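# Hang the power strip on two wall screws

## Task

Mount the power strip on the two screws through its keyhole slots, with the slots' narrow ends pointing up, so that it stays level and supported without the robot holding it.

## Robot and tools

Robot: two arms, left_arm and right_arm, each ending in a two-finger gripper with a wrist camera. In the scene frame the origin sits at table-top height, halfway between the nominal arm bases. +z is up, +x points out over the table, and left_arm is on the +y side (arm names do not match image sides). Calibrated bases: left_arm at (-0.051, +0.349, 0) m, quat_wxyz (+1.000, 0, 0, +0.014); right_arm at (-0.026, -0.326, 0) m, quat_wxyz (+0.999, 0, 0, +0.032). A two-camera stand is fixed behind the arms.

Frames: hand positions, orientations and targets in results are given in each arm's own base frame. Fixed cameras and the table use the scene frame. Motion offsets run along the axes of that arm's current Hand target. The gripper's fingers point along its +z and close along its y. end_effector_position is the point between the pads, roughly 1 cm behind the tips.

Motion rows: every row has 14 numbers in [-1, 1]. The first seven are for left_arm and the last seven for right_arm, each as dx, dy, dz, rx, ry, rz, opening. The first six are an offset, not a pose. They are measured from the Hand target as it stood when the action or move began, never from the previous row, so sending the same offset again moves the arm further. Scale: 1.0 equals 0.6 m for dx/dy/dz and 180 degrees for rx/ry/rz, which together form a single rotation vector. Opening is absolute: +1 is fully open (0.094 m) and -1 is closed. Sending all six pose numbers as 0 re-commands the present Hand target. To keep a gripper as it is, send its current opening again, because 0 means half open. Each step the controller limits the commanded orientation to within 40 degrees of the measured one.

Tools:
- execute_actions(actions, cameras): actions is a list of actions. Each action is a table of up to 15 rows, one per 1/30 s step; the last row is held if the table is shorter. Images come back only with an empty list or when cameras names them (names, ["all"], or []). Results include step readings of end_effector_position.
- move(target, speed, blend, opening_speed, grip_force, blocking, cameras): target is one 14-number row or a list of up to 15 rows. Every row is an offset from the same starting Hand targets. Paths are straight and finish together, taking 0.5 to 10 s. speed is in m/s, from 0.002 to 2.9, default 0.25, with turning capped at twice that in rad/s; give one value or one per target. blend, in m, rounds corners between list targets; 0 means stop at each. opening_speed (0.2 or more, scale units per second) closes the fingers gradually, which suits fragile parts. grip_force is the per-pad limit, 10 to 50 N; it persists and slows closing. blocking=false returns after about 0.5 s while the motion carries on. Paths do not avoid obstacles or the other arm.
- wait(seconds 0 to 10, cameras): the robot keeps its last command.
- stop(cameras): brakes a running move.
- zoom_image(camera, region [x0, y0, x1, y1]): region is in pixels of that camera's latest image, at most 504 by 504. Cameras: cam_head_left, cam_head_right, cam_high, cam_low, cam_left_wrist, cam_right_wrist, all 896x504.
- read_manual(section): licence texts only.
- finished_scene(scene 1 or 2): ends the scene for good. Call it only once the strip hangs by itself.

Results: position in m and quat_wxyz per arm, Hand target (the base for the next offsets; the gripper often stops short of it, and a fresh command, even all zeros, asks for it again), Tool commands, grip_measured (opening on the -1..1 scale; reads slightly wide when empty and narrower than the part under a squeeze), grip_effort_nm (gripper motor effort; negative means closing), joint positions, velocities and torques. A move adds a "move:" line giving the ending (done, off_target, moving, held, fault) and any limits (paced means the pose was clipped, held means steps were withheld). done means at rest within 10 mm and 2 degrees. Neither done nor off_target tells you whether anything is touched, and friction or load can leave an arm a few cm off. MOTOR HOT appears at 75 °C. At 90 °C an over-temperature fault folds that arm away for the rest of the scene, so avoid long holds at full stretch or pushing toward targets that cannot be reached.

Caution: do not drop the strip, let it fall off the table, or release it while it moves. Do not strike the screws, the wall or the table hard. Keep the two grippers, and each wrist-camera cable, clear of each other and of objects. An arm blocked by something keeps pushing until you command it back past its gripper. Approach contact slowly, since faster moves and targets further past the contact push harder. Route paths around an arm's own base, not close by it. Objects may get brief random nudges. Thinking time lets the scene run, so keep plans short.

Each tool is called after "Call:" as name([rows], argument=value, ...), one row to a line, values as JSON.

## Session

Call:
execute_actions(actions=[])

Scene clock: 0.00 s.
left_arm: end_effector_position=(+0.3769, +0.0294, +0.1323) grip_measured=+1.000 grip_effort_nm=n/a end_effector_quat_wxyz=(+0.656, -0.086, +0.748, +0.045) | right_arm: end_effector_position=(+0.3816, -0.0013, +0.1572) grip_measured=+1.000 grip_effort_nm=n/a end_effector_quat_wxyz=(+0.696, +0.021, +0.717, -0.016)
Joint positions: left_arm=[-0.021 1.497 0.232 1.126 -0.203 -0.073 0.094] | right_arm=[0.036 1.508 0.229 1.249 0.089 0.008 0.094]
Joint velocities: within noise
Joint torques (N m): no reading
Heat: left arm: 33 °C; right arm: 33 °C.
Hand target: left_arm +0.3770, +0.0295, +0.1309; +0.653, -0.086, +0.751, +0.046 | right_arm +0.3829, -0.0013, +0.1637; +0.703, +0.021, +0.711, -0.016
Tool commands: left_gripper/opening=+1.0 right_gripper/opening=+1.0
camera_calibration:
cam_left_wrist: T_world_to_cam=[[0.219248, -0.97448, 0.0481577, -0.0602716], [-0.520766, -0.158621, -0.838834, 0.349762], [0.825065, 0.158834, -0.542254, -0.156866], [0, 0, 0, 1]] pos_world=[0.324784, 0.0216619, 0.211234]
cam_right_wrist: T_world_to_cam=[[-0.0580606, -0.998112, -0.0200161, 0.0241856], [-0.459224, 0.0445052, -0.887205, 0.350629], [0.886421, -0.0423198, -0.460941, -0.179135], [0, 0, 0, 1]] pos_world=[0.321211, 0.000954139, 0.228993]

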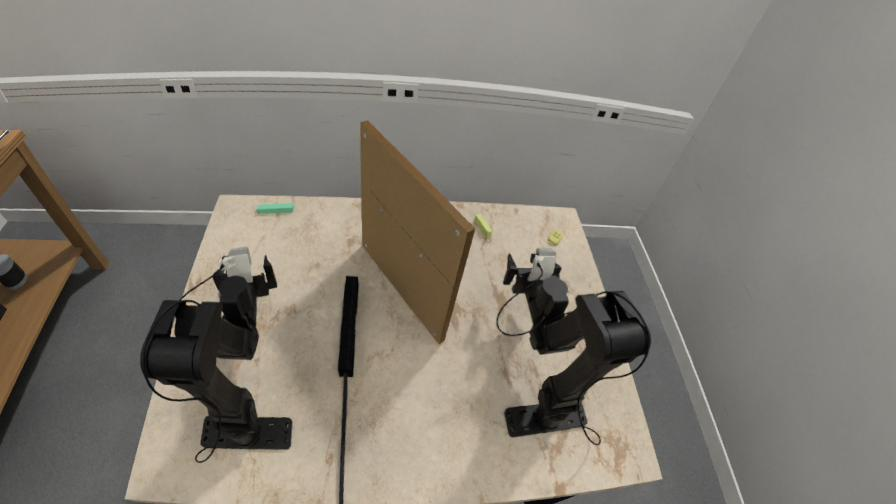

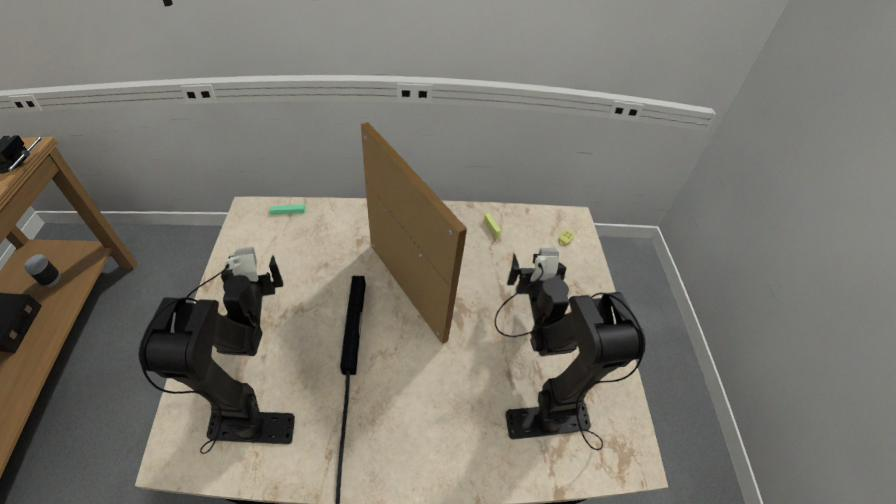

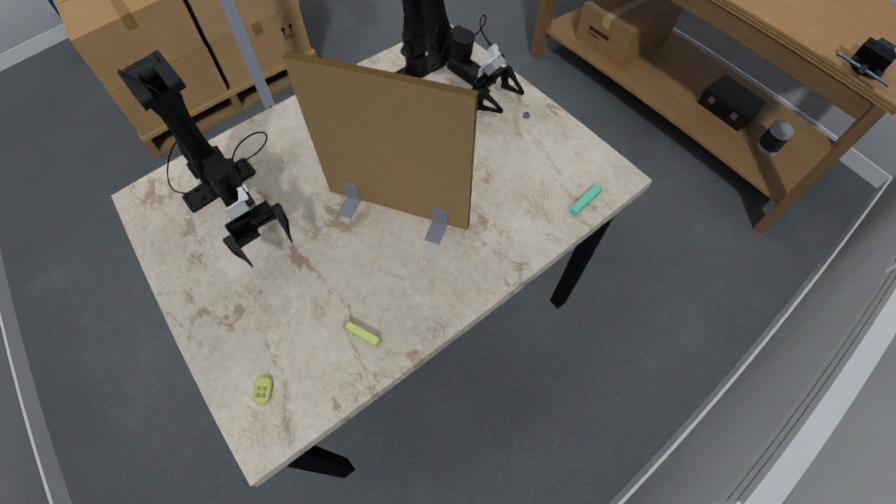

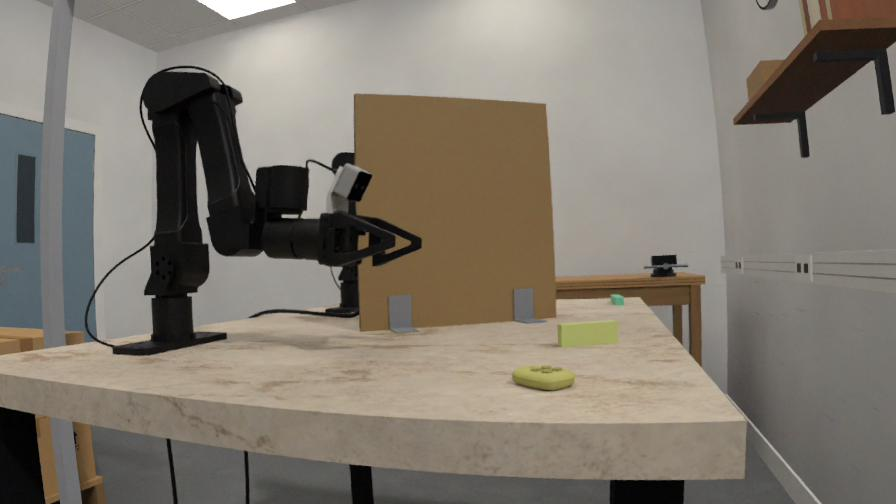

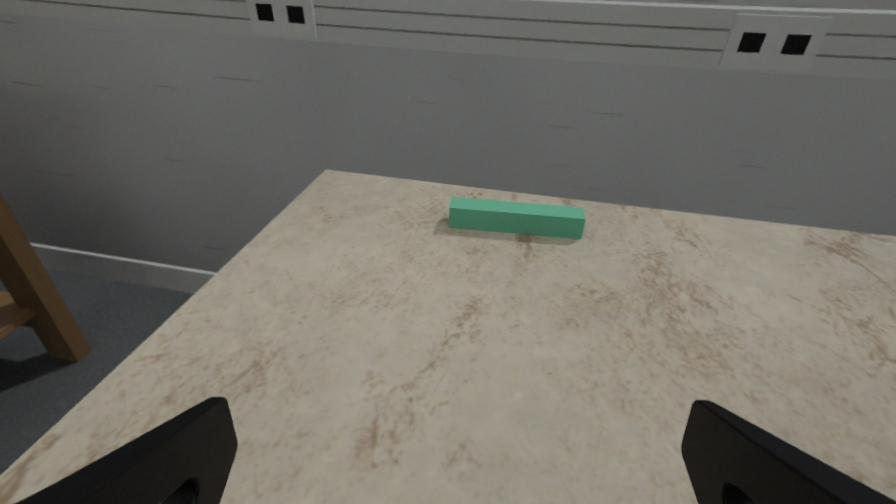

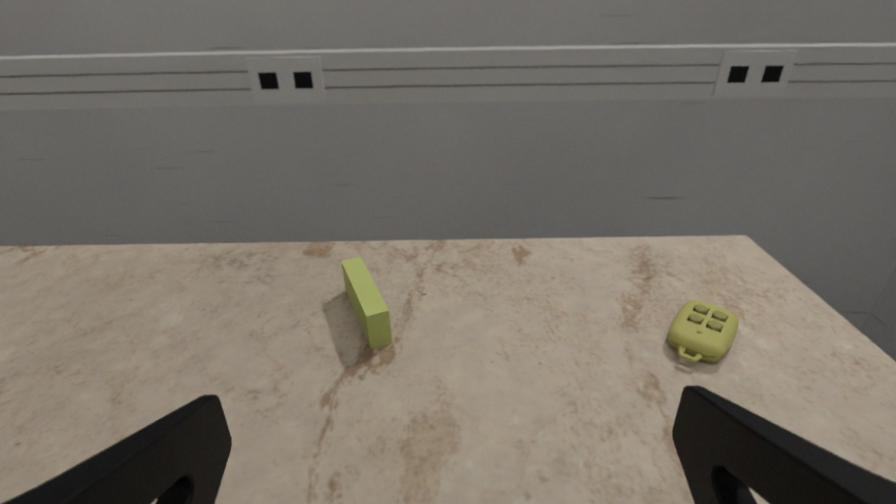

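Call:
zoom_image(camera="cam_head_right", region=[280, 260, 420, 390])

Call:
zoom_image(camera="cam_head_right", region=[350, 110, 490, 350])

Scaled by 3.600 from the camera's 896x504 image, which has a finer 1280x720 frame.

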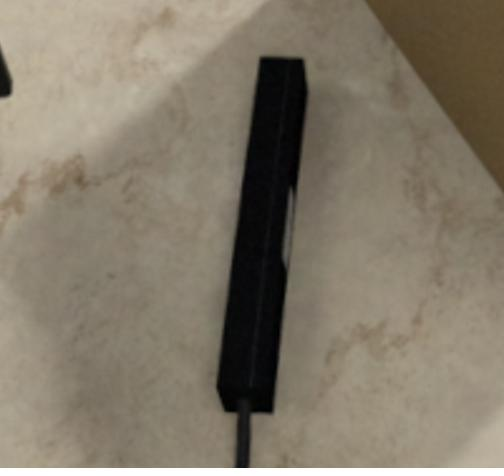

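Scaled by 2.100 from the camera's 896x504 image, which has a finer 1280x720 frame.

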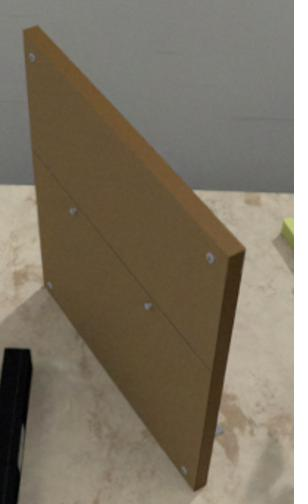

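Call:
move(target=[-0.114,-0.4,-0.362,0.3,0.417,0.551,1,0,0,0,0,0,0,1], cameras=["cam_left_wrist","cam_head_right"])

Scene clock: 26.90 s.
left_arm: end_effector_position=(+0.2216, -0.2382, +0.2384) grip_measured=+1.000 grip_effort_nm=0.00 end_effector_quat_wxyz=(+0.109, +0.716, +0.680, +0.117) | right_arm: end_effector_position=(+0.3816, -0.0013, +0.1572) grip_measured=+1.000 grip_effort_nm=-0.01 end_effector_quat_wxyz=(+0.696, +0.021, +0.717, -0.016)
Joint positions: left_arm=[-0.971 1.665 1.821 -1.544 -0.265 0.676 0.094] | right_arm=[0.036 1.508 0.229 1.249 0.089 0.008 0.094]
Joint torques (N m): left_arm=[-0.57 -5.67 8.27 0.37 -0.13 0.04] | right_arm=[-0.13 -4.97 5.91 2.19 0.03 0]
Heat: left arm: 38 °C; right arm: 35 °C.
Hand target: left_arm +0.2202, -0.2406, +0.2398; -0.138, +0.693, +0.694, +0.139 | right_arm +0.3829, -0.0013, +0.1637; +0.703, +0.021, +0.711, -0.016
Off the commanded pose: left_arm 0.003 m, 29 deg | right_arm 0.007 m, 1 deg.
joint sent to its limit (left arm) — joint 4 (wrist pitch), lower limit. The joint targets are off in orientation, not in position.
move: off_target (left_arm)
camera_calibration:
cam_left_wrist: T_world_to_cam=[[-0.937977, 0.0446756, -0.343808, 0.300501], [-0.10826, 0.904334, 0.412867, 0.17886], [0.329363, 0.42448, -0.843408, 0.31633], [0, 0, 0, 1]] pos_world=[0.197039, -0.30945, 0.296264]
Images, in order (width x height): cam_head_right 896x504, cam_left_wrist 896x504.

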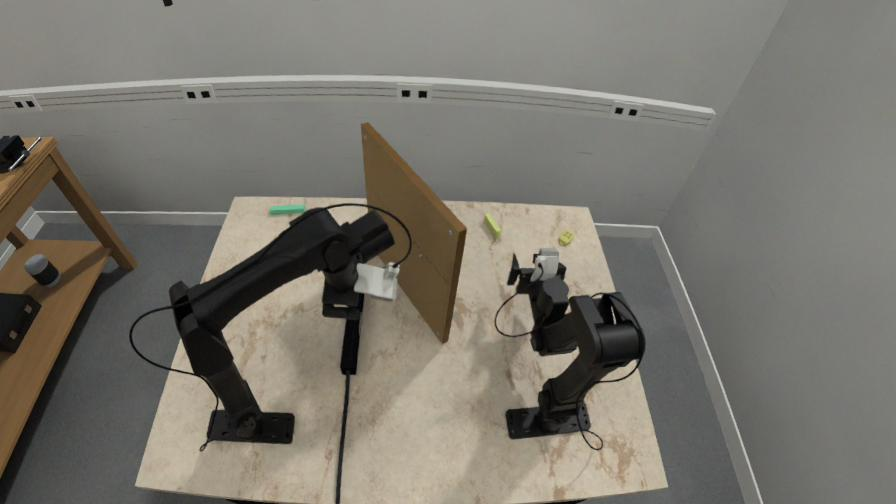

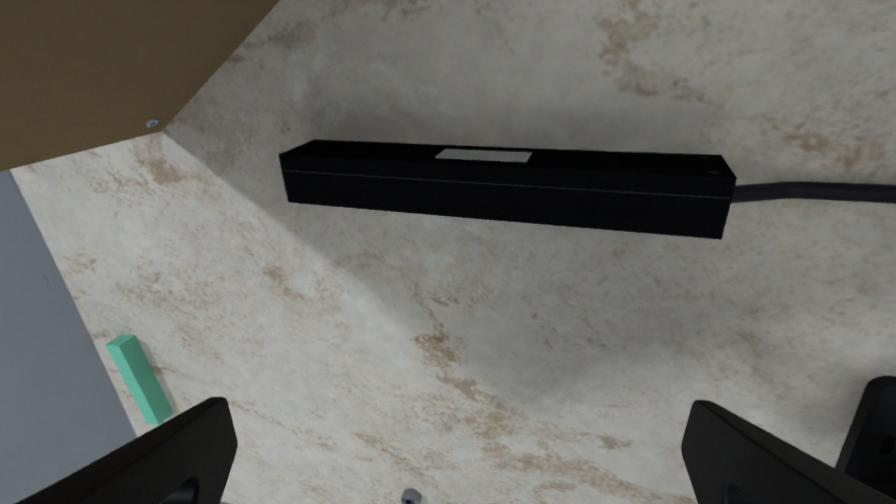

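Call:
zoom_image(camera="cam_left_wrist", region=[590, 130, 750, 220])

Call:
zoom_image(camera="cam_left_wrist", region=[270, 120, 430, 210])

Scaled by 3.150 from the camera's 896x504 image, which has a finer 1280x720 frame.

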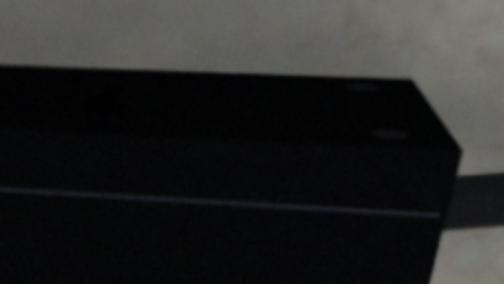

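Scaled by 3.150 from the camera's 896x504 image, which has a finer 1280x720 frame.

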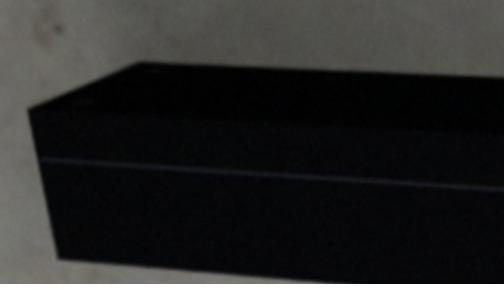

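Call:
move(target=[-0.0367,0.0913,0.147,0.099,-0.098,-0.493,1,0,0,0,0,0,0,1], cameras=["cam_left_wrist"])

Scene clock: 51.67 s.
left_arm: end_effector_position=(+0.2740, -0.2281, +0.1590) grip_measured=+1.000 grip_effort_nm=-0.01 end_effector_quat_wxyz=(+0.008, +0.005, +1.000, -0.006) | right_arm: end_effector_position=(+0.3816, -0.0013, +0.1572) grip_measured=+1.000 grip_effort_nm=-0.01 end_effector_quat_wxyz=(+0.696, +0.021, +0.717, -0.016)
Joint positions: left_arm=[-0.698 1.889 1.809 -1.47 -0.002 -0.688 0.094] | right_arm=[0.036 1.508 0.229 1.249 0.089 0.008 0.094]
Joint torques (N m): left_arm=[0.42 -7.64 5.52 0.28 0 -0.05] | right_arm=[0.02 -5.05 6.01 2.2 0.02 -0.02]
Heat: left arm: 37 °C; right arm: 35 °C.
Hand target: left_arm +0.2751, -0.2272, +0.1501; +0.000, +0.000, +1.000, -0.001 | right_arm +0.3829, -0.0013, +0.1637; +0.703, +0.021, +0.711, -0.016
Off the commanded pose: left_arm 0.009 m, 1 deg | right_arm 0.007 m, 1 deg.
move: done
camera_calibration:
cam_left_wrist: T_world_to_cam=[[-0.00189322, -0.999813, -0.0192361, -0.224313], [-0.913082, -0.00611563, 0.407731, 0.221835], [-0.407773, 0.018336, -0.912899, 0.348124], [0, 0, 0, 1]] pos_world=[0.344084, -0.229298, 0.223039]
Images, in order (width x height): cam_left_wrist 896x504.

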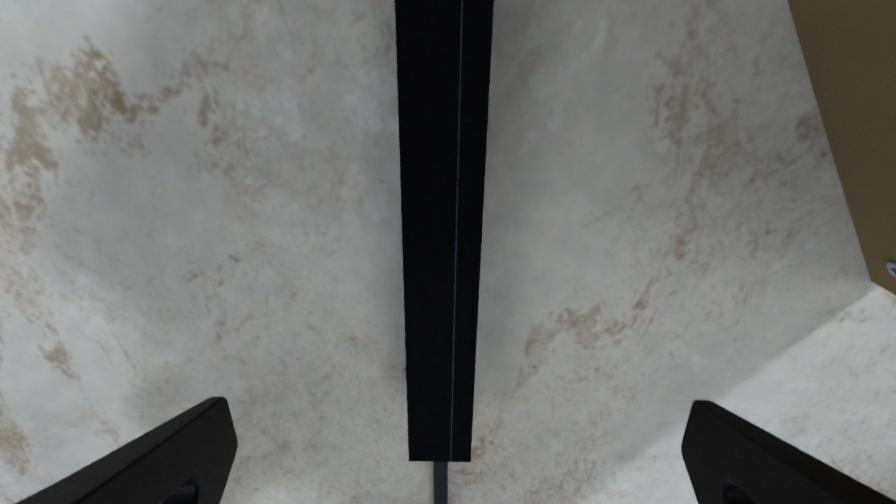

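Call:
move([
  [0,0.003,0.2,0,0,0,1,0,0,0,0,0,0,1],
  [0,0.003,0.2,0,0,0,-0.6,0,0,0,0,0,0,1],
], speed=0.12, opening_speed=0.8)

Scene clock: 58.93 s.
left_arm: end_effector_position=(+0.2748, -0.2278, +0.0367) grip_measured=-0.303 grip_effort_nm=-1.03 end_effector_quat_wxyz=(+0.005, +0.004, +1.000, -0.003) | right_arm: end_effector_position=(+0.3816, -0.0013, +0.1572) grip_measured=+1.000 grip_effort_nm=-0.01 end_effector_quat_wxyz=(+0.696, +0.021, +0.717, -0.016)
Joint positions: left_arm=[-0.695 1.936 1.382 -1.005 -0.001 -0.688 0.033] | right_arm=[0.036 1.508 0.229 1.249 0.089 0.008 0.094]
Joint torques (N m): left_arm=[0.57 -8.17 5.75 0.28 0 -0.03] | right_arm=[-0.05 -5.04 5.86 2.21 0.01 -0.02]
Heat: left arm: 36 °C; right arm: 35 °C.
Hand target: left_arm +0.2750, -0.2255, +0.0300; +0.000, +0.000, +1.000, -0.001 | right_arm +0.3829, -0.0013, +0.1637; +0.703, +0.021, +0.711, -0.016
Off the commanded pose: left_arm 0.007 m, 1 deg | right_arm 0.007 m, 1 deg.
move: done

Call:
move([
  [0,0,-0.45,0,0,0,-0.6,-0.283,0.083,-0.305,0,0,0,0],
  [0.208,0.175,-0.45,0,0,0,-0.6,-0.283,0.083,-0.305,0,0,0,0],
  [0.208,0.175,-0.45,0,0,0,-0.6,-0.283,0.618,-0.438,-0.5,0,0,0],
], cameras=["cam_right_wrist","cam_head_right"])

Scene clock: 74.67 s.
left_arm: end_effector_position=(+0.1462, -0.1195, +0.2958) grip_measured=-0.303 grip_effort_nm=-1.03 end_effector_quat_wxyz=(+0.187, +0.001, +0.970, -0.156) | right_arm: end_effector_position=(+0.1392, +0.3783, +0.3176) grip_measured=+0.003 grip_effort_nm=-0.15 end_effector_quat_wxyz=(+0.494, -0.485, +0.533, +0.486)
Joint positions: left_arm=[-0.686 1.034 1.54 -1.583 0.004 -0.686 0.033] | right_arm=[0.99 1.167 0.794 0.328 -0.524 0.016 0.047]
Joint torques (N m): left_arm=[0.72 -0.88 5.6 1.38 -0.05 0.03] | right_arm=[-0.38 -3.23 12.34 2.31 -0.13 -0.02]
Heat: left arm: 36 °C; right arm: 37 °C.
Hand target: left_arm +0.1503, -0.1203, +0.3001; +0.000, +0.000, +1.000, -0.001 | right_arm +0.1420, +0.3816, +0.3388; +0.512, -0.482, +0.514, +0.491
Off the commanded pose: left_arm 0.006 m, 28 deg | right_arm 0.022 m, 3 deg.
joint read past its limit (left arm) — joint 4 (wrist pitch), lower limit.
joint sent to its limit (left arm) — joint 4 (wrist pitch), lower limit. The joint targets are off in orientation, not in position.
move: off_target (left_arm, right_arm)
camera_calibration:
cam_right_wrist: T_world_to_cam=[[0.996583, -0.0630275, -0.0533871, -0.0977475], [-0.0766759, -0.46556, -0.881689, 0.502694], [0.0307157, 0.882769, -0.468801, -0.102662], [0, 0, 0, 1]] pos_world=[0.139111, 0.3185, 0.389873]
Images, in order (width x height): cam_head_right 896x504, cam_right_wrist 896x504.

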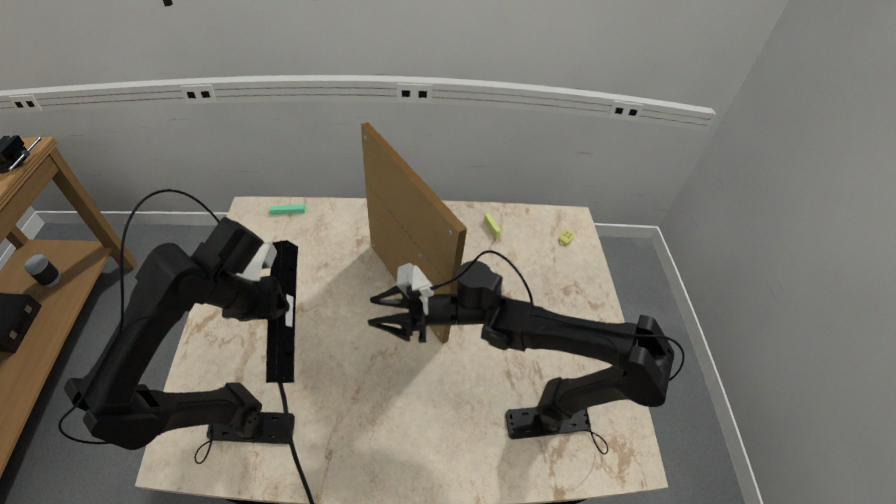

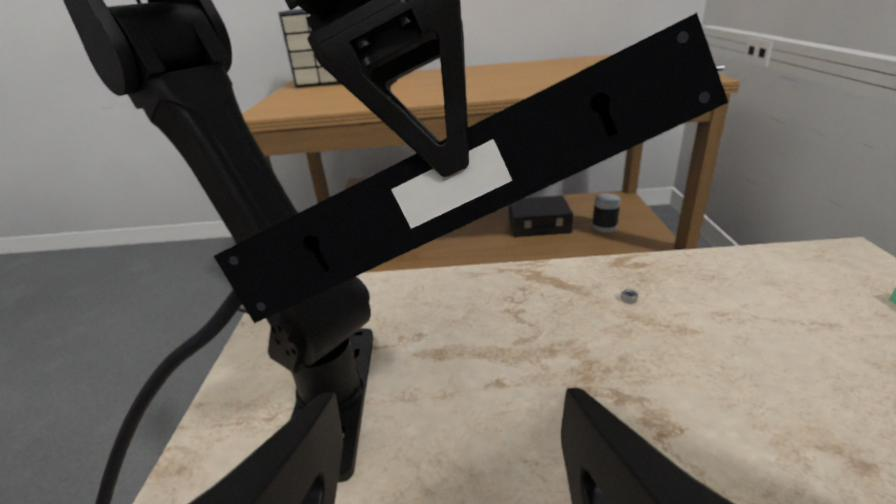

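Call:
move(target=[-0.25,0.2,0.083,-0.31,-0.31,0.427,-0.6,0,0,0,0,0,0,0], cameras=["cam_head_right","cam_low"])

Scene clock: 91.80 s.
left_arm: end_effector_position=(+0.2847, -0.0031, +0.2165) grip_measured=-0.303 grip_effort_nm=-1.03 end_effector_quat_wxyz=(+0.384, +0.583, +0.619, +0.360) | right_arm: end_effector_position=(+0.1391, +0.3783, +0.3177) grip_measured=+0.003 grip_effort_nm=-0.15 end_effector_quat_wxyz=(+0.494, -0.485, +0.533, +0.486)
Joint positions: left_arm=[-0.031 0.667 0.612 -0.408 -0.026 1.496 0.033] | right_arm=[0.99 1.167 0.794 0.328 -0.525 0.016 0.047]
Joint torques (N m): left_arm=[0.84 -1.17 8.55 3.14 -0.07 0.59] | right_arm=[-0.24 -3.07 12.27 2.29 -0.13 -0.03]
Heat: left arm: 37 °C; right arm: 40 °C.
Hand target: left_arm +0.3002, -0.0002, +0.2499; +0.415, +0.572, +0.573, +0.415 | right_arm +0.1419, +0.3816, +0.3389; +0.512, -0.482, +0.514, +0.491
Off the commanded pose: left_arm 0.037 m, 9 deg | right_arm 0.022 m, 3 deg.
move: off_target (left_arm, right_arm)
Images, in order (width x height): cam_head_right 896x504, cam_low 896x504.

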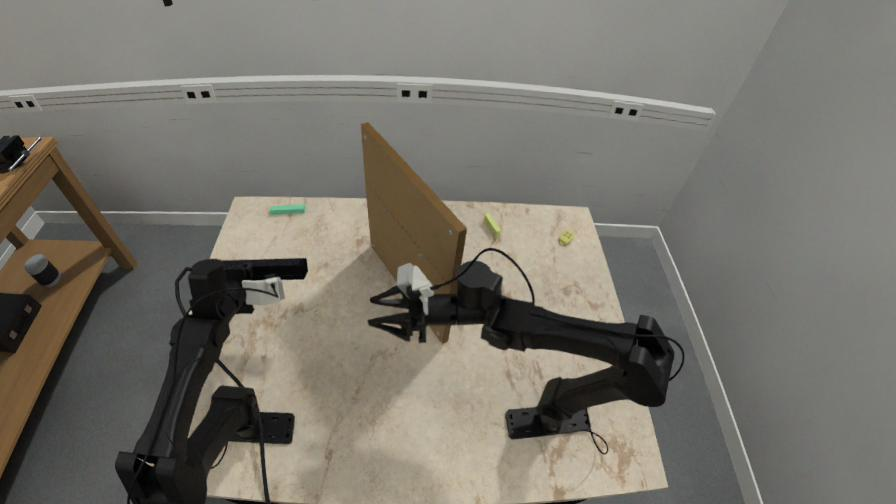

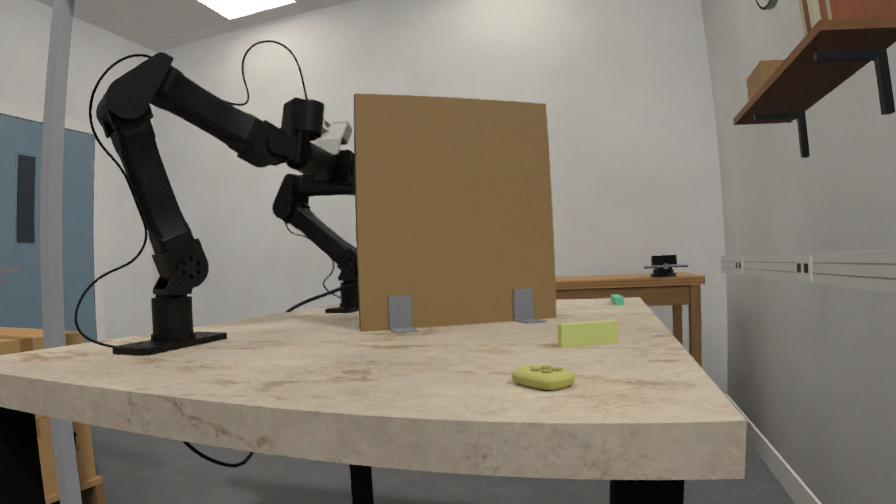

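Call:
move(target=[0,-0.265,0.086,-0.045,0,0.017,-0.6,0,0,0,0,0,0,0], speed=0.15)

Scene clock: 97.03 s.
left_arm: end_effector_position=(+0.2946, -0.0019, +0.0645) grip_measured=-0.303 grip_effort_nm=-1.03 end_effector_quat_wxyz=(+0.385, +0.596, +0.581, +0.398) | right_arm: end_effector_position=(+0.1391, +0.3783, +0.3177) grip_measured=+0.003 grip_effort_nm=-0.15 end_effector_quat_wxyz=(+0.494, -0.485, +0.533, +0.486)
Joint positions: left_arm=[-0.028 1.103 -0.008 0.715 -0.03 1.588 0.033] | right_arm=[0.99 1.167 0.794 0.328 -0.525 0.016 0.047]
Joint torques (N m): left_arm=[0.83 -1.76 5.64 2.83 0.03 0.25] | right_arm=[-0.35 -3.26 12.41 2.27 -0.12 -0.03]
Heat: left arm: 40 °C; right arm: 40 °C.
Hand target: left_arm +0.2999, -0.0005, +0.0828; +0.443, +0.556, +0.527, +0.465 | right_arm +0.1419, +0.3816, +0.3389; +0.512, -0.482, +0.514, +0.491
Off the commanded pose: left_arm 0.019 m, 13 deg | right_arm 0.022 m, 3 deg.
joint sent to its limit (left arm) — joint 3 (elbow), lower limit, where the elbow is as bent as it goes. The joint targets are off in orientation, not in position.
move: off_target (left_arm, right_arm)

Call:
move([
  [0,0,0.136,0,0,0.01,-0.6,0,0,0,0,0,0,0],
  [0,-0.028,0.141,0,0,0.01,-0.6,0,0,0,0,0,0,0],
], speed=0.1, cameras=["cam_low","cam_right_wrist"])

Scene clock: 101.20 s.
left_arm: end_effector_position=(+0.3771, -0.0052, +0.0314) grip_measured=-0.303 grip_effort_nm=-1.03 end_effector_quat_wxyz=(+0.400, +0.588, +0.580, +0.397) | right_arm: end_effector_position=(+0.1391, +0.3783, +0.3177) grip_measured=+0.003 grip_effort_nm=-0.15 end_effector_quat_wxyz=(+0.494, -0.485, +0.533, +0.486)
Joint positions: left_arm=[-0.021 1.87 0.242 1.256 -0.01 1.57 0.033] | right_arm=[0.99 1.167 0.794 0.328 -0.525 0.016 0.047]
Joint torques (N m): left_arm=[0.92 0.75 0.53 4.53 -0.11 0.72] | right_arm=[-0.49 -3.12 12.29 2.29 -0.11 0.01]
Heat: left arm: 43 °C; right arm: 41 °C.
Hand target: left_arm +0.3803, +0.0001, +0.0516; +0.436, +0.564, +0.518, +0.472 | right_arm +0.1419, +0.3816, +0.3389; +0.512, -0.482, +0.514, +0.491
Off the commanded pose: left_arm 0.021 m, 12 deg | right_arm 0.022 m, 3 deg.
move: off_target (left_arm, right_arm)
camera_calibration:
cam_right_wrist: T_world_to_cam=[[0.99664, -0.0622493, -0.0532374, -0.0979562], [-0.0761709, -0.465356, -0.88184, 0.502699], [0.0301195, 0.882932, -0.468534, -0.102685], [0, 0, 0, 1]] pos_world=[0.139011, 0.318501, 0.389973]
Images, in order (width x height): cam_low 896x504, cam_right_wrist 896x504.

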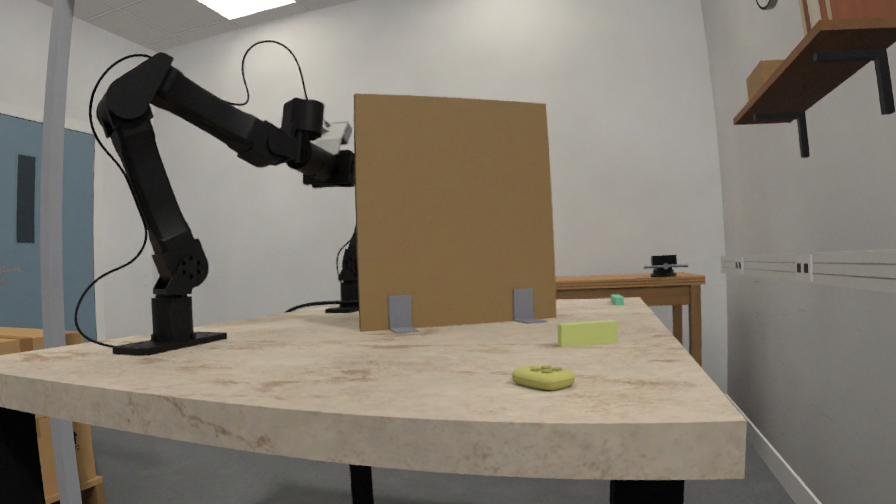

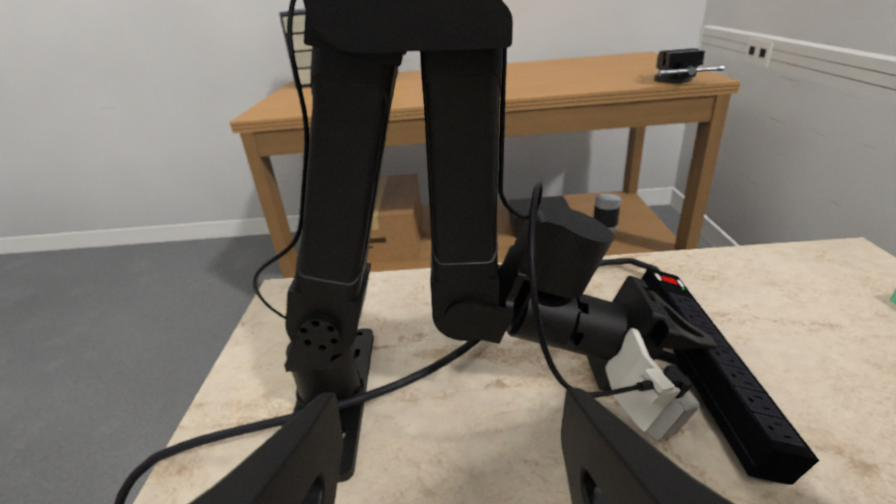

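Call:
move(target=[0,-0.03,0.004,0,0,0,-0.6,0,0,0,0,0,0,0], speed=0.06)

Call:
move(target=[0,0,0,0,0,0,0.1,0,0,0,0,0,0,0], opening_speed=0.25, cameras=["cam_right_wrist","cam_left_wrist"])

Scene clock: 104.27 s.
left_arm: end_effector_position=(+0.3836, -0.0048, +0.0284) grip_measured=-0.303 grip_effort_nm=-1.03 end_effector_quat_wxyz=(+0.401, +0.589, +0.579, +0.395) | right_arm: end_effector_position=(+0.1391, +0.3783, +0.3177) grip_measured=+0.003 grip_effort_nm=-0.15 end_effector_quat_wxyz=(+0.494, -0.485, +0.533, +0.486)
Joint positions: left_arm=[-0.015 1.901 0.268 1.259 0 1.572 0.033] | right_arm=[0.99 1.167 0.794 0.328 -0.525 0.016 0.047]
Joint torques (N m): left_arm=[1.07 4.83 -1.17 4.95 -0.12 0.71] | right_arm=[-0.46 -3.19 12.25 2.3 -0.13 -0.02]
Heat: left arm: 49 °C; right arm: 41 °C.
Hand target: left_arm +0.3795, +0.0016, +0.0335; +0.436, +0.564, +0.518, +0.472 | right_arm +0.1419, +0.3816, +0.3389; +0.512, -0.482, +0.514, +0.491
Off the commanded pose: left_arm 0.009 m, 12 deg | right_arm 0.022 m, 3 deg.
move: off_target (left_arm, right_arm)

Scene clock: 107.27 s.
left_arm: end_effector_position=(+0.3857, -0.0062, +0.0291) grip_measured=+0.093 grip_effort_nm=0.40 end_effector_quat_wxyz=(+0.394, +0.611, +0.554, +0.405) | right_arm: end_effector_position=(+0.1391, +0.3783, +0.3177) grip_measured=+0.003 grip_effort_nm=-0.15 end_effector_quat_wxyz=(+0.494, -0.485, +0.533, +0.486)
Joint positions: left_arm=[-0.005 1.906 0.275 1.26 0.028 1.644 0.051] | right_arm=[0.99 1.167 0.794 0.328 -0.525 0.016 0.047]
Joint torques (N m): left_arm=[0.99 4.86 -1.84 5.04 -0.22 0.1] | right_arm=[-0.32 -3.17 12.31 2.27 -0.13 -0.02]
Heat: left arm: 56 °C; right arm: 41 °C.
Hand target: left_arm +0.3795, +0.0016, +0.0334; +0.436, +0.564, +0.518, +0.472 | right_arm +0.1419, +0.3816, +0.3389; +0.512, -0.482, +0.514, +0.491
Off the commanded pose: left_arm 0.011 m, 11 deg | right_arm 0.022 m, 3 deg.
move: off_target (left_arm, right_arm)
camera_calibration:
cam_left_wrist: T_world_to_cam=[[-0.330129, 0.0661229, -0.941617, 0.155184], [-0.348084, 0.918714, 0.186552, 0.172382], [0.877412, 0.389348, -0.280278, -0.240801], [0, 0, 0, 1]] pos_world=[0.322516, -0.0748751, 0.0464744]
cam_right_wrist: T_world_to_cam=[[0.99664, -0.0622493, -0.0532374, -0.0979562], [-0.0761709, -0.465356, -0.88184, 0.502699], [0.0301195, 0.882932, -0.468534, -0.102685], [0, 0, 0, 1]] pos_world=[0.139011, 0.318501, 0.389973]
Images, in order (width x height): cam_left_wrist 896x504, cam_right_wrist 896x504.

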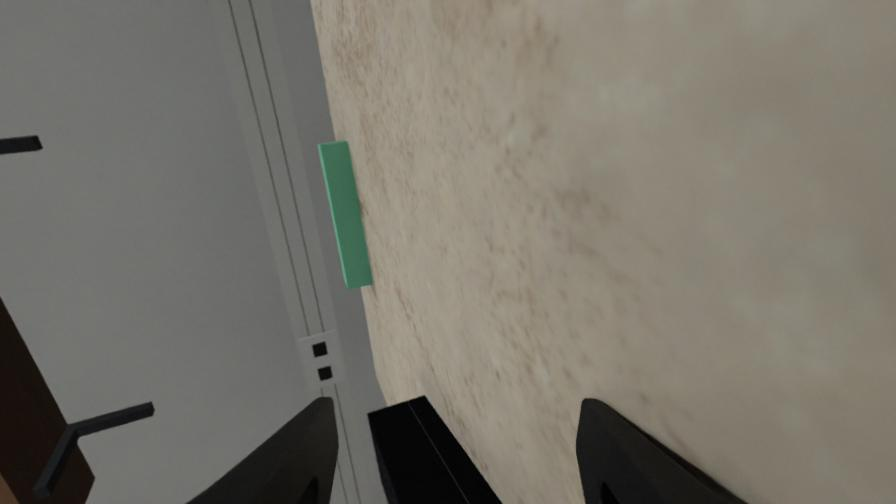

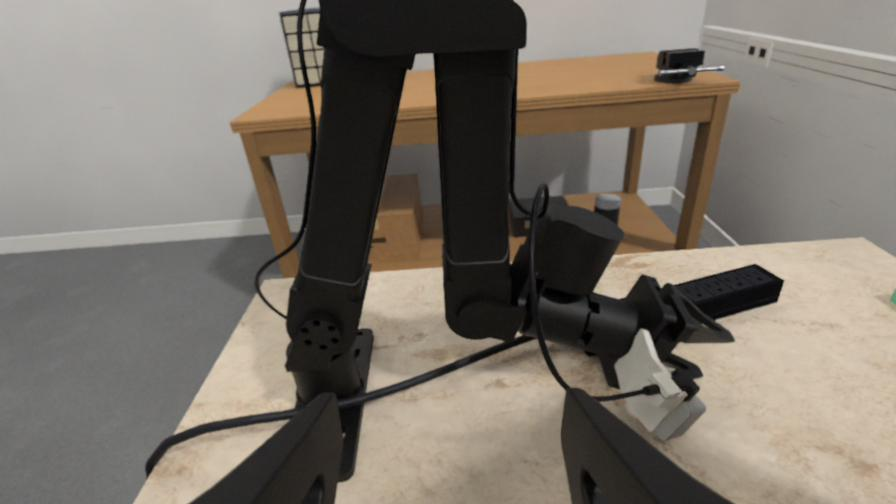

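Call:
move([
  [0,-0.029,-0.164,0,0,0,0.1,0,0,0,0,0,0,0],
  [0,0.28,-0.22,0,0,0,0.1,0,0,0,0,0,0,0],
], speed=0.08, cameras=["cam_right_wrist","cam_head_right","cam_left_wrist"])

Scene clock: 117.00 s.
left_arm: end_effector_position=(+0.2804, -0.0109, +0.2136) grip_measured=+0.098 grip_effort_nm=0.10 end_effector_quat_wxyz=(+0.431, +0.568, +0.517, +0.473) | right_arm: end_effector_position=(+0.1391, +0.3783, +0.3177) grip_measured=+0.003 grip_effort_nm=-0.15 end_effector_quat_wxyz=(+0.494, -0.485, +0.533, +0.486)
Joint positions: left_arm=[-0.114 0.458 0.312 -0.036 -0.112 1.644 0.052] | right_arm=[0.99 1.167 0.794 0.328 -0.525 0.016 0.047]
Joint torques (N m): left_arm=[-0.8 0.21 10.37 1.74 -0.08 -0.11] | right_arm=[-0.38 -3.17 12.16 2.3 -0.11 -0.01]
Heat: left arm: 59 °C; right arm: 41 °C.
Hand target: left_arm +0.2785, -0.0120, +0.2213; +0.436, +0.564, +0.518, +0.472 | right_arm +0.1419, +0.3816, +0.3389; +0.512, -0.482, +0.514, +0.491
Off the commanded pose: left_arm 0.008 m, 1 deg | right_arm 0.022 m, 3 deg.
move: off_target (right_arm)
camera_calibration:
cam_left_wrist: T_world_to_cam=[[-0.14933, 0.0858218, -0.985056, 0.253254], [-0.403329, 0.904293, 0.139928, 0.130928], [0.902788, 0.418197, -0.100424, -0.140033], [0, 0, 0, 1]] pos_world=[0.217046, -0.0815701, 0.217086]
cam_right_wrist: T_world_to_cam=[[0.99664, -0.0622493, -0.0532374, -0.0979562], [-0.0761709, -0.465356, -0.88184, 0.502699], [0.0301195, 0.882932, -0.468534, -0.102685], [0, 0, 0, 1]] pos_world=[0.139011, 0.318501, 0.389973]
Images, in order (width x height): cam_head_right 896x504, cam_left_wrist 896x504, cam_right_wrist 896x504.

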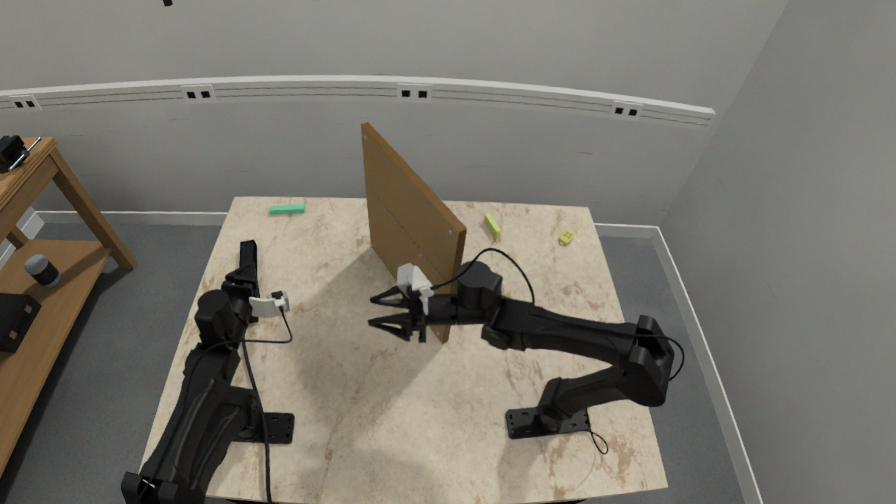

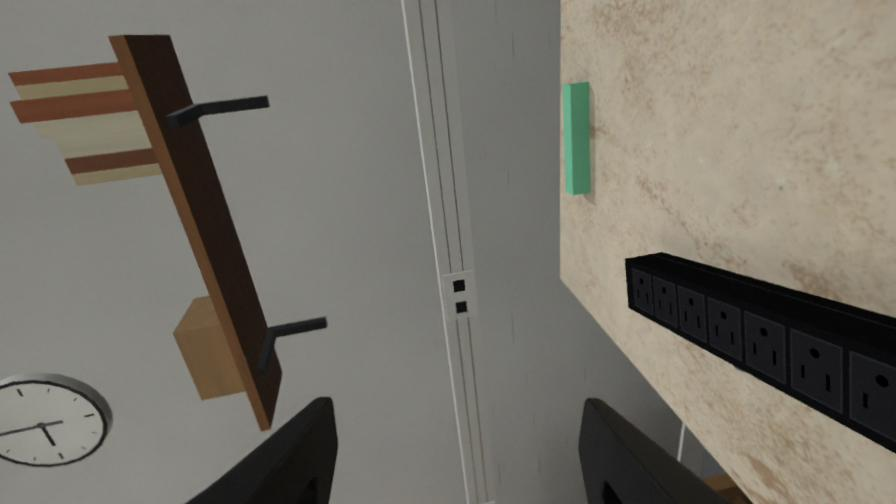

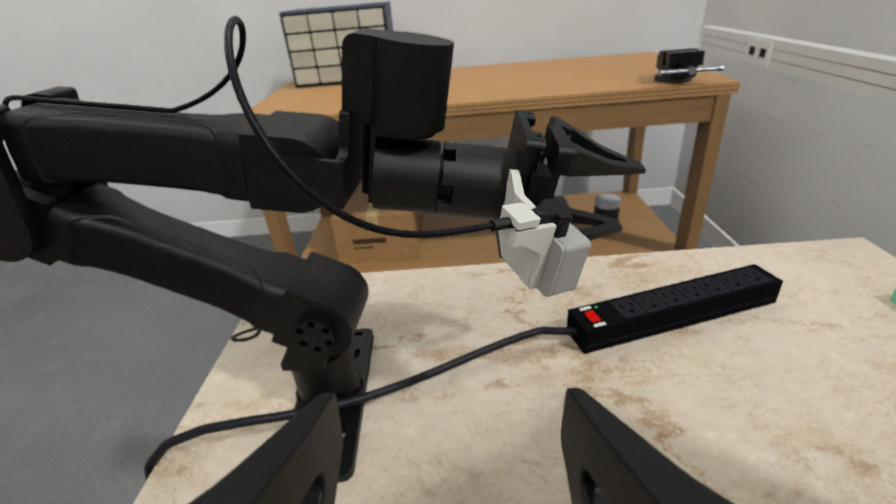

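Call:
zoom_image(camera="cam_right_wrist", region=[550, 250, 800, 370])

Scaled by 2.016 from the camera's 896x504 image, which has a finer 1280x720 frame.

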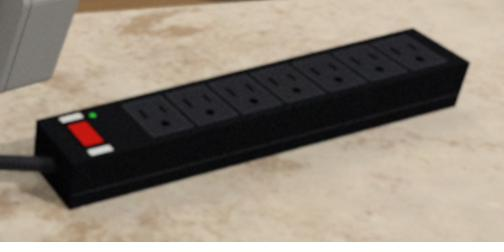

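Call:
move(target=[0.273,-0.08,0.262,0.321,0.397,-0.502,1,0,0,0,0,0,0,0], cameras=["cam_left_wrist"])

Scene clock: 136.60 s.
left_arm: end_effector_position=(+0.4265, +0.1543, +0.1640) grip_measured=+0.998 grip_effort_nm=0.09 end_effector_quat_wxyz=(+0.065, -0.139, +0.988, +0.018) | right_arm: end_effector_position=(+0.1391, +0.3783, +0.3177) grip_measured=+0.003 grip_effort_nm=-0.15 end_effector_quat_wxyz=(+0.494, -0.485, +0.533, +0.486)
Joint positions: left_arm=[0.341 2.237 2.346 -1.545 -0.01 0.061 0.094] | right_arm=[0.99 1.167 0.794 0.328 -0.525 0.016 0.047]
Joint torques (N m): left_arm=[0.28 -9.87 8.44 0.27 0.03 -0.05] | right_arm=[-0.36 -3.1 12.15 2.26 -0.11 0.01]
Heat: left arm: 48 °C; right arm: 42 °C.
Hand target: left_arm +0.4279, +0.1549, +0.1602; +0.000, -0.144, +0.990, +0.001 | right_arm +0.1419, +0.3816, +0.3389; +0.512, -0.482, +0.514, +0.491
Off the commanded pose: left_arm 0.004 m, 8 deg | right_arm 0.022 m, 3 deg.
joint sent to its limit (left arm) — joint 4 (wrist pitch), lower limit. The joint targets are off in orientation, not in position.
move: off_target (left_arm, right_arm)
camera_calibration:
cam_left_wrist: T_world_to_cam=[[0.288608, -0.956276, -0.0473543, 0.0322835], [-0.909683, -0.289301, 0.297964, 0.421627], [-0.298635, -0.0429175, -0.953402, 0.377442], [0, 0, 0, 1]] pos_world=[0.486947, 0.169048, 0.235753]
Images, in order (width x height): cam_left_wrist 896x504.

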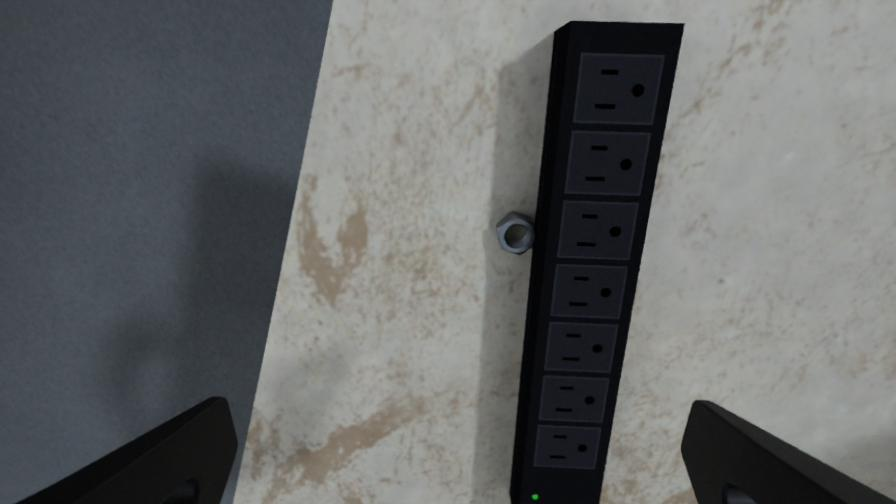

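Call:
move(target=[0.07,-0.099,0.09,0,0,0.0117,1,0,0,0,0,0,0,0], cameras=["cam_left_wrist"])

Scene clock: 147.83 s.
left_arm: end_effector_position=(+0.4044, +0.0834, +0.1004) grip_measured=+0.998 grip_effort_nm=0.09 end_effector_quat_wxyz=(-0.012, -0.120, +0.993, -0.001) | right_arm: end_effector_position=(+0.1391, +0.3783, +0.3177) grip_measured=+0.003 grip_effort_nm=-0.15 end_effector_quat_wxyz=(+0.494, -0.485, +0.533, +0.486)
Joint positions: left_arm=[0.201 2.162 1.974 -1.406 -0.001 -0.041 0.094] | right_arm=[0.99 1.167 0.794 0.328 -0.525 0.016 0.047]
Joint torques (N m): left_arm=[0.51 -13.24 5.65 0.21 -0.03 -0.06] | right_arm=[-0.34 -3.22 12.31 2.32 -0.16 -0.02]
Heat: left arm: 43 °C; right arm: 42 °C.
Hand target: left_arm +0.4045, +0.0860, +0.1062; +0.000, -0.126, +0.992, +0.001 | right_arm +0.1419, +0.3816, +0.3388; +0.512, -0.482, +0.514, +0.491
Off the commanded pose: left_arm 0.006 m, 1 deg | right_arm 0.022 m, 3 deg.
move: off_target (right_arm)
camera_calibration:
cam_left_wrist: T_world_to_cam=[[0.2453, -0.968904, -0.032462, -0.0151618], [-0.865001, -0.233868, 0.443935, 0.362649], [-0.437722, -0.0808175, -0.895471, 0.360789], [0, 0, 0, 1]] pos_world=[0.475336, 0.0992796, 0.161591]
Images, in order (width x height): cam_left_wrist 896x504.

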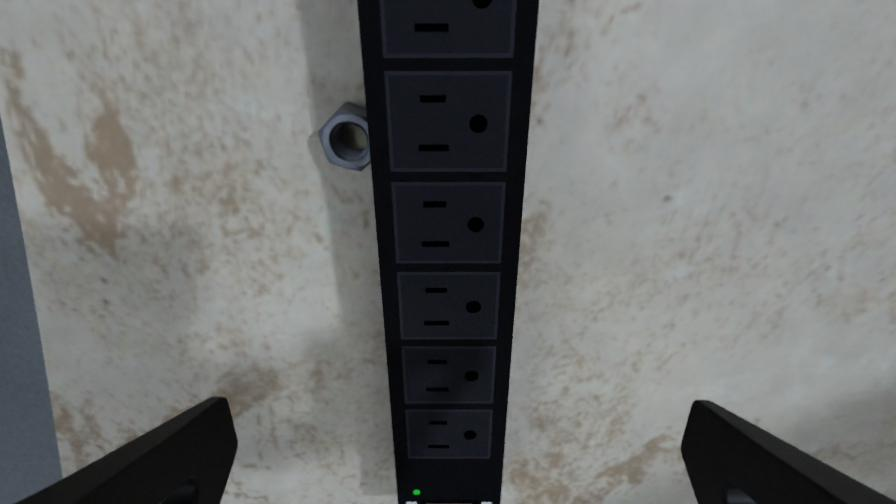

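Call:
move([
  [0.003,0,0.137,0,0,0,1,0,0,0,0,0,0,0],
  [0.003,0,0.137,0,0,0,-0.3,0,0,0,0,0,0,0],
], speed=0.1, opening_speed=0.8, cameras=["cam_left_wrist"])

Scene clock: 155.43 s.
left_arm: end_effector_position=(+0.4045, +0.0840, +0.0300) grip_measured=-0.102 grip_effort_nm=-1.02 end_effector_quat_wxyz=(+0.003, -0.122, +0.993, +0.001) | right_arm: end_effector_position=(+0.1391, +0.3783, +0.3177) grip_measured=+0.003 grip_effort_nm=-0.15 end_effector_quat_wxyz=(+0.494, -0.485, +0.533, +0.486)
Joint positions: left_arm=[0.201 2.157 1.685 -1.092 -0.002 -0.043 0.042] | right_arm=[0.99 1.167 0.794 0.328 -0.525 0.016 0.047]
Joint torques (N m): left_arm=[0.46 -10.54 5.61 0.27 -0.02 -0.03] | right_arm=[-0.4 -3.14 12.18 2.27 -0.1 0]
Heat: left arm: 41 °C; right arm: 43 °C.
Hand target: left_arm +0.4026, +0.0856, +0.0240; -0.001, -0.126, +0.992, +0.001 | right_arm +0.1419, +0.3816, +0.3388; +0.512, -0.482, +0.514, +0.491
Off the commanded pose: left_arm 0.007 m, 1 deg | right_arm 0.022 m, 3 deg.
move: off_target (right_arm)
camera_calibration:
cam_left_wrist: T_world_to_cam=[[0.249209, -0.967902, -0.0325573, -0.0184438], [-0.877176, -0.239841, 0.415978, 0.400303], [-0.410435, -0.075107, -0.908791, 0.286694], [0, 0, 0, 1]] pos_world=[0.473402, 0.0996903, 0.093427]
Images, in order (width x height): cam_left_wrist 896x504.

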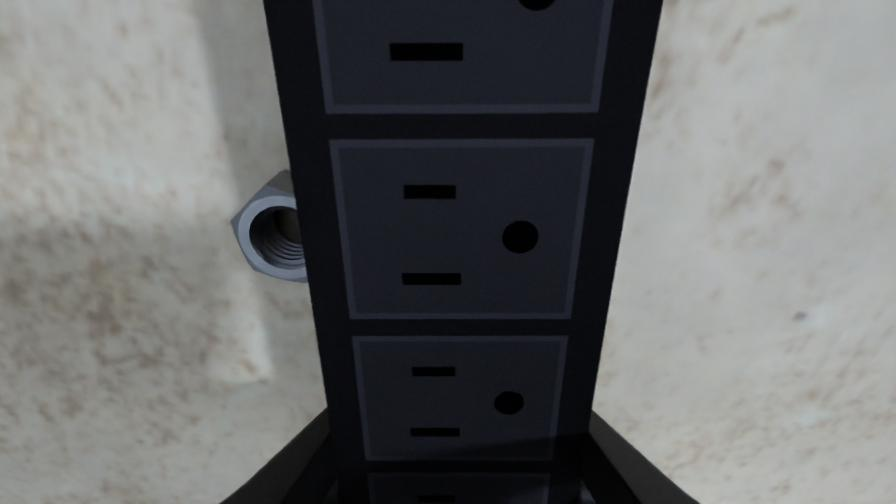

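Call:
move([
  [0,0,0,0,0,0,0.5,0,0,0,0,0,0,0],
  [0,0,0.018,0,0,0,0.5,0,0,0,0,0,0,0],
  [0,0,0.018,0,0,0,-0.4,0,0,0,0,0,0,0],
], speed=0.06, opening_speed=0.8)

Scene clock: 164.13 s.
left_arm: end_effector_position=(+0.4060, +0.0843, +0.0239) grip_measured=-0.100 grip_effort_nm=-1.03 end_effector_quat_wxyz=(+0.010, -0.122, +0.992, +0.002) | right_arm: end_effector_position=(+0.1391, +0.3783, +0.3177) grip_measured=+0.003 grip_effort_nm=-0.16 end_effector_quat_wxyz=(+0.494, -0.485, +0.533, +0.486)
Joint positions: left_arm=[0.201 2.157 1.66 -1.054 -0.002 -0.044 0.042] | right_arm=[0.99 1.167 0.794 0.328 -0.525 0.016 0.047]
Joint torques (N m): left_arm=[0.44 -9.65 5.5 0.3 -0.02 -0.02] | right_arm=[-0.49 -3.21 12.33 2.28 -0.15 -0.05]
Heat: left arm: 40 °C; right arm: 43 °C.
Hand target: left_arm +0.4026, +0.0857, +0.0131; -0.001, -0.126, +0.992, +0.001 | right_arm +0.1419, +0.3816, +0.3388; +0.512, -0.482, +0.514, +0.491
Off the commanded pose: left_arm 0.011 m, 1 deg | right_arm 0.022 m, 3 deg.
move: off_target (left_arm, right_arm); target 3's new opening was sent with left_arm's hand 0.011 m and 1 deg from that target


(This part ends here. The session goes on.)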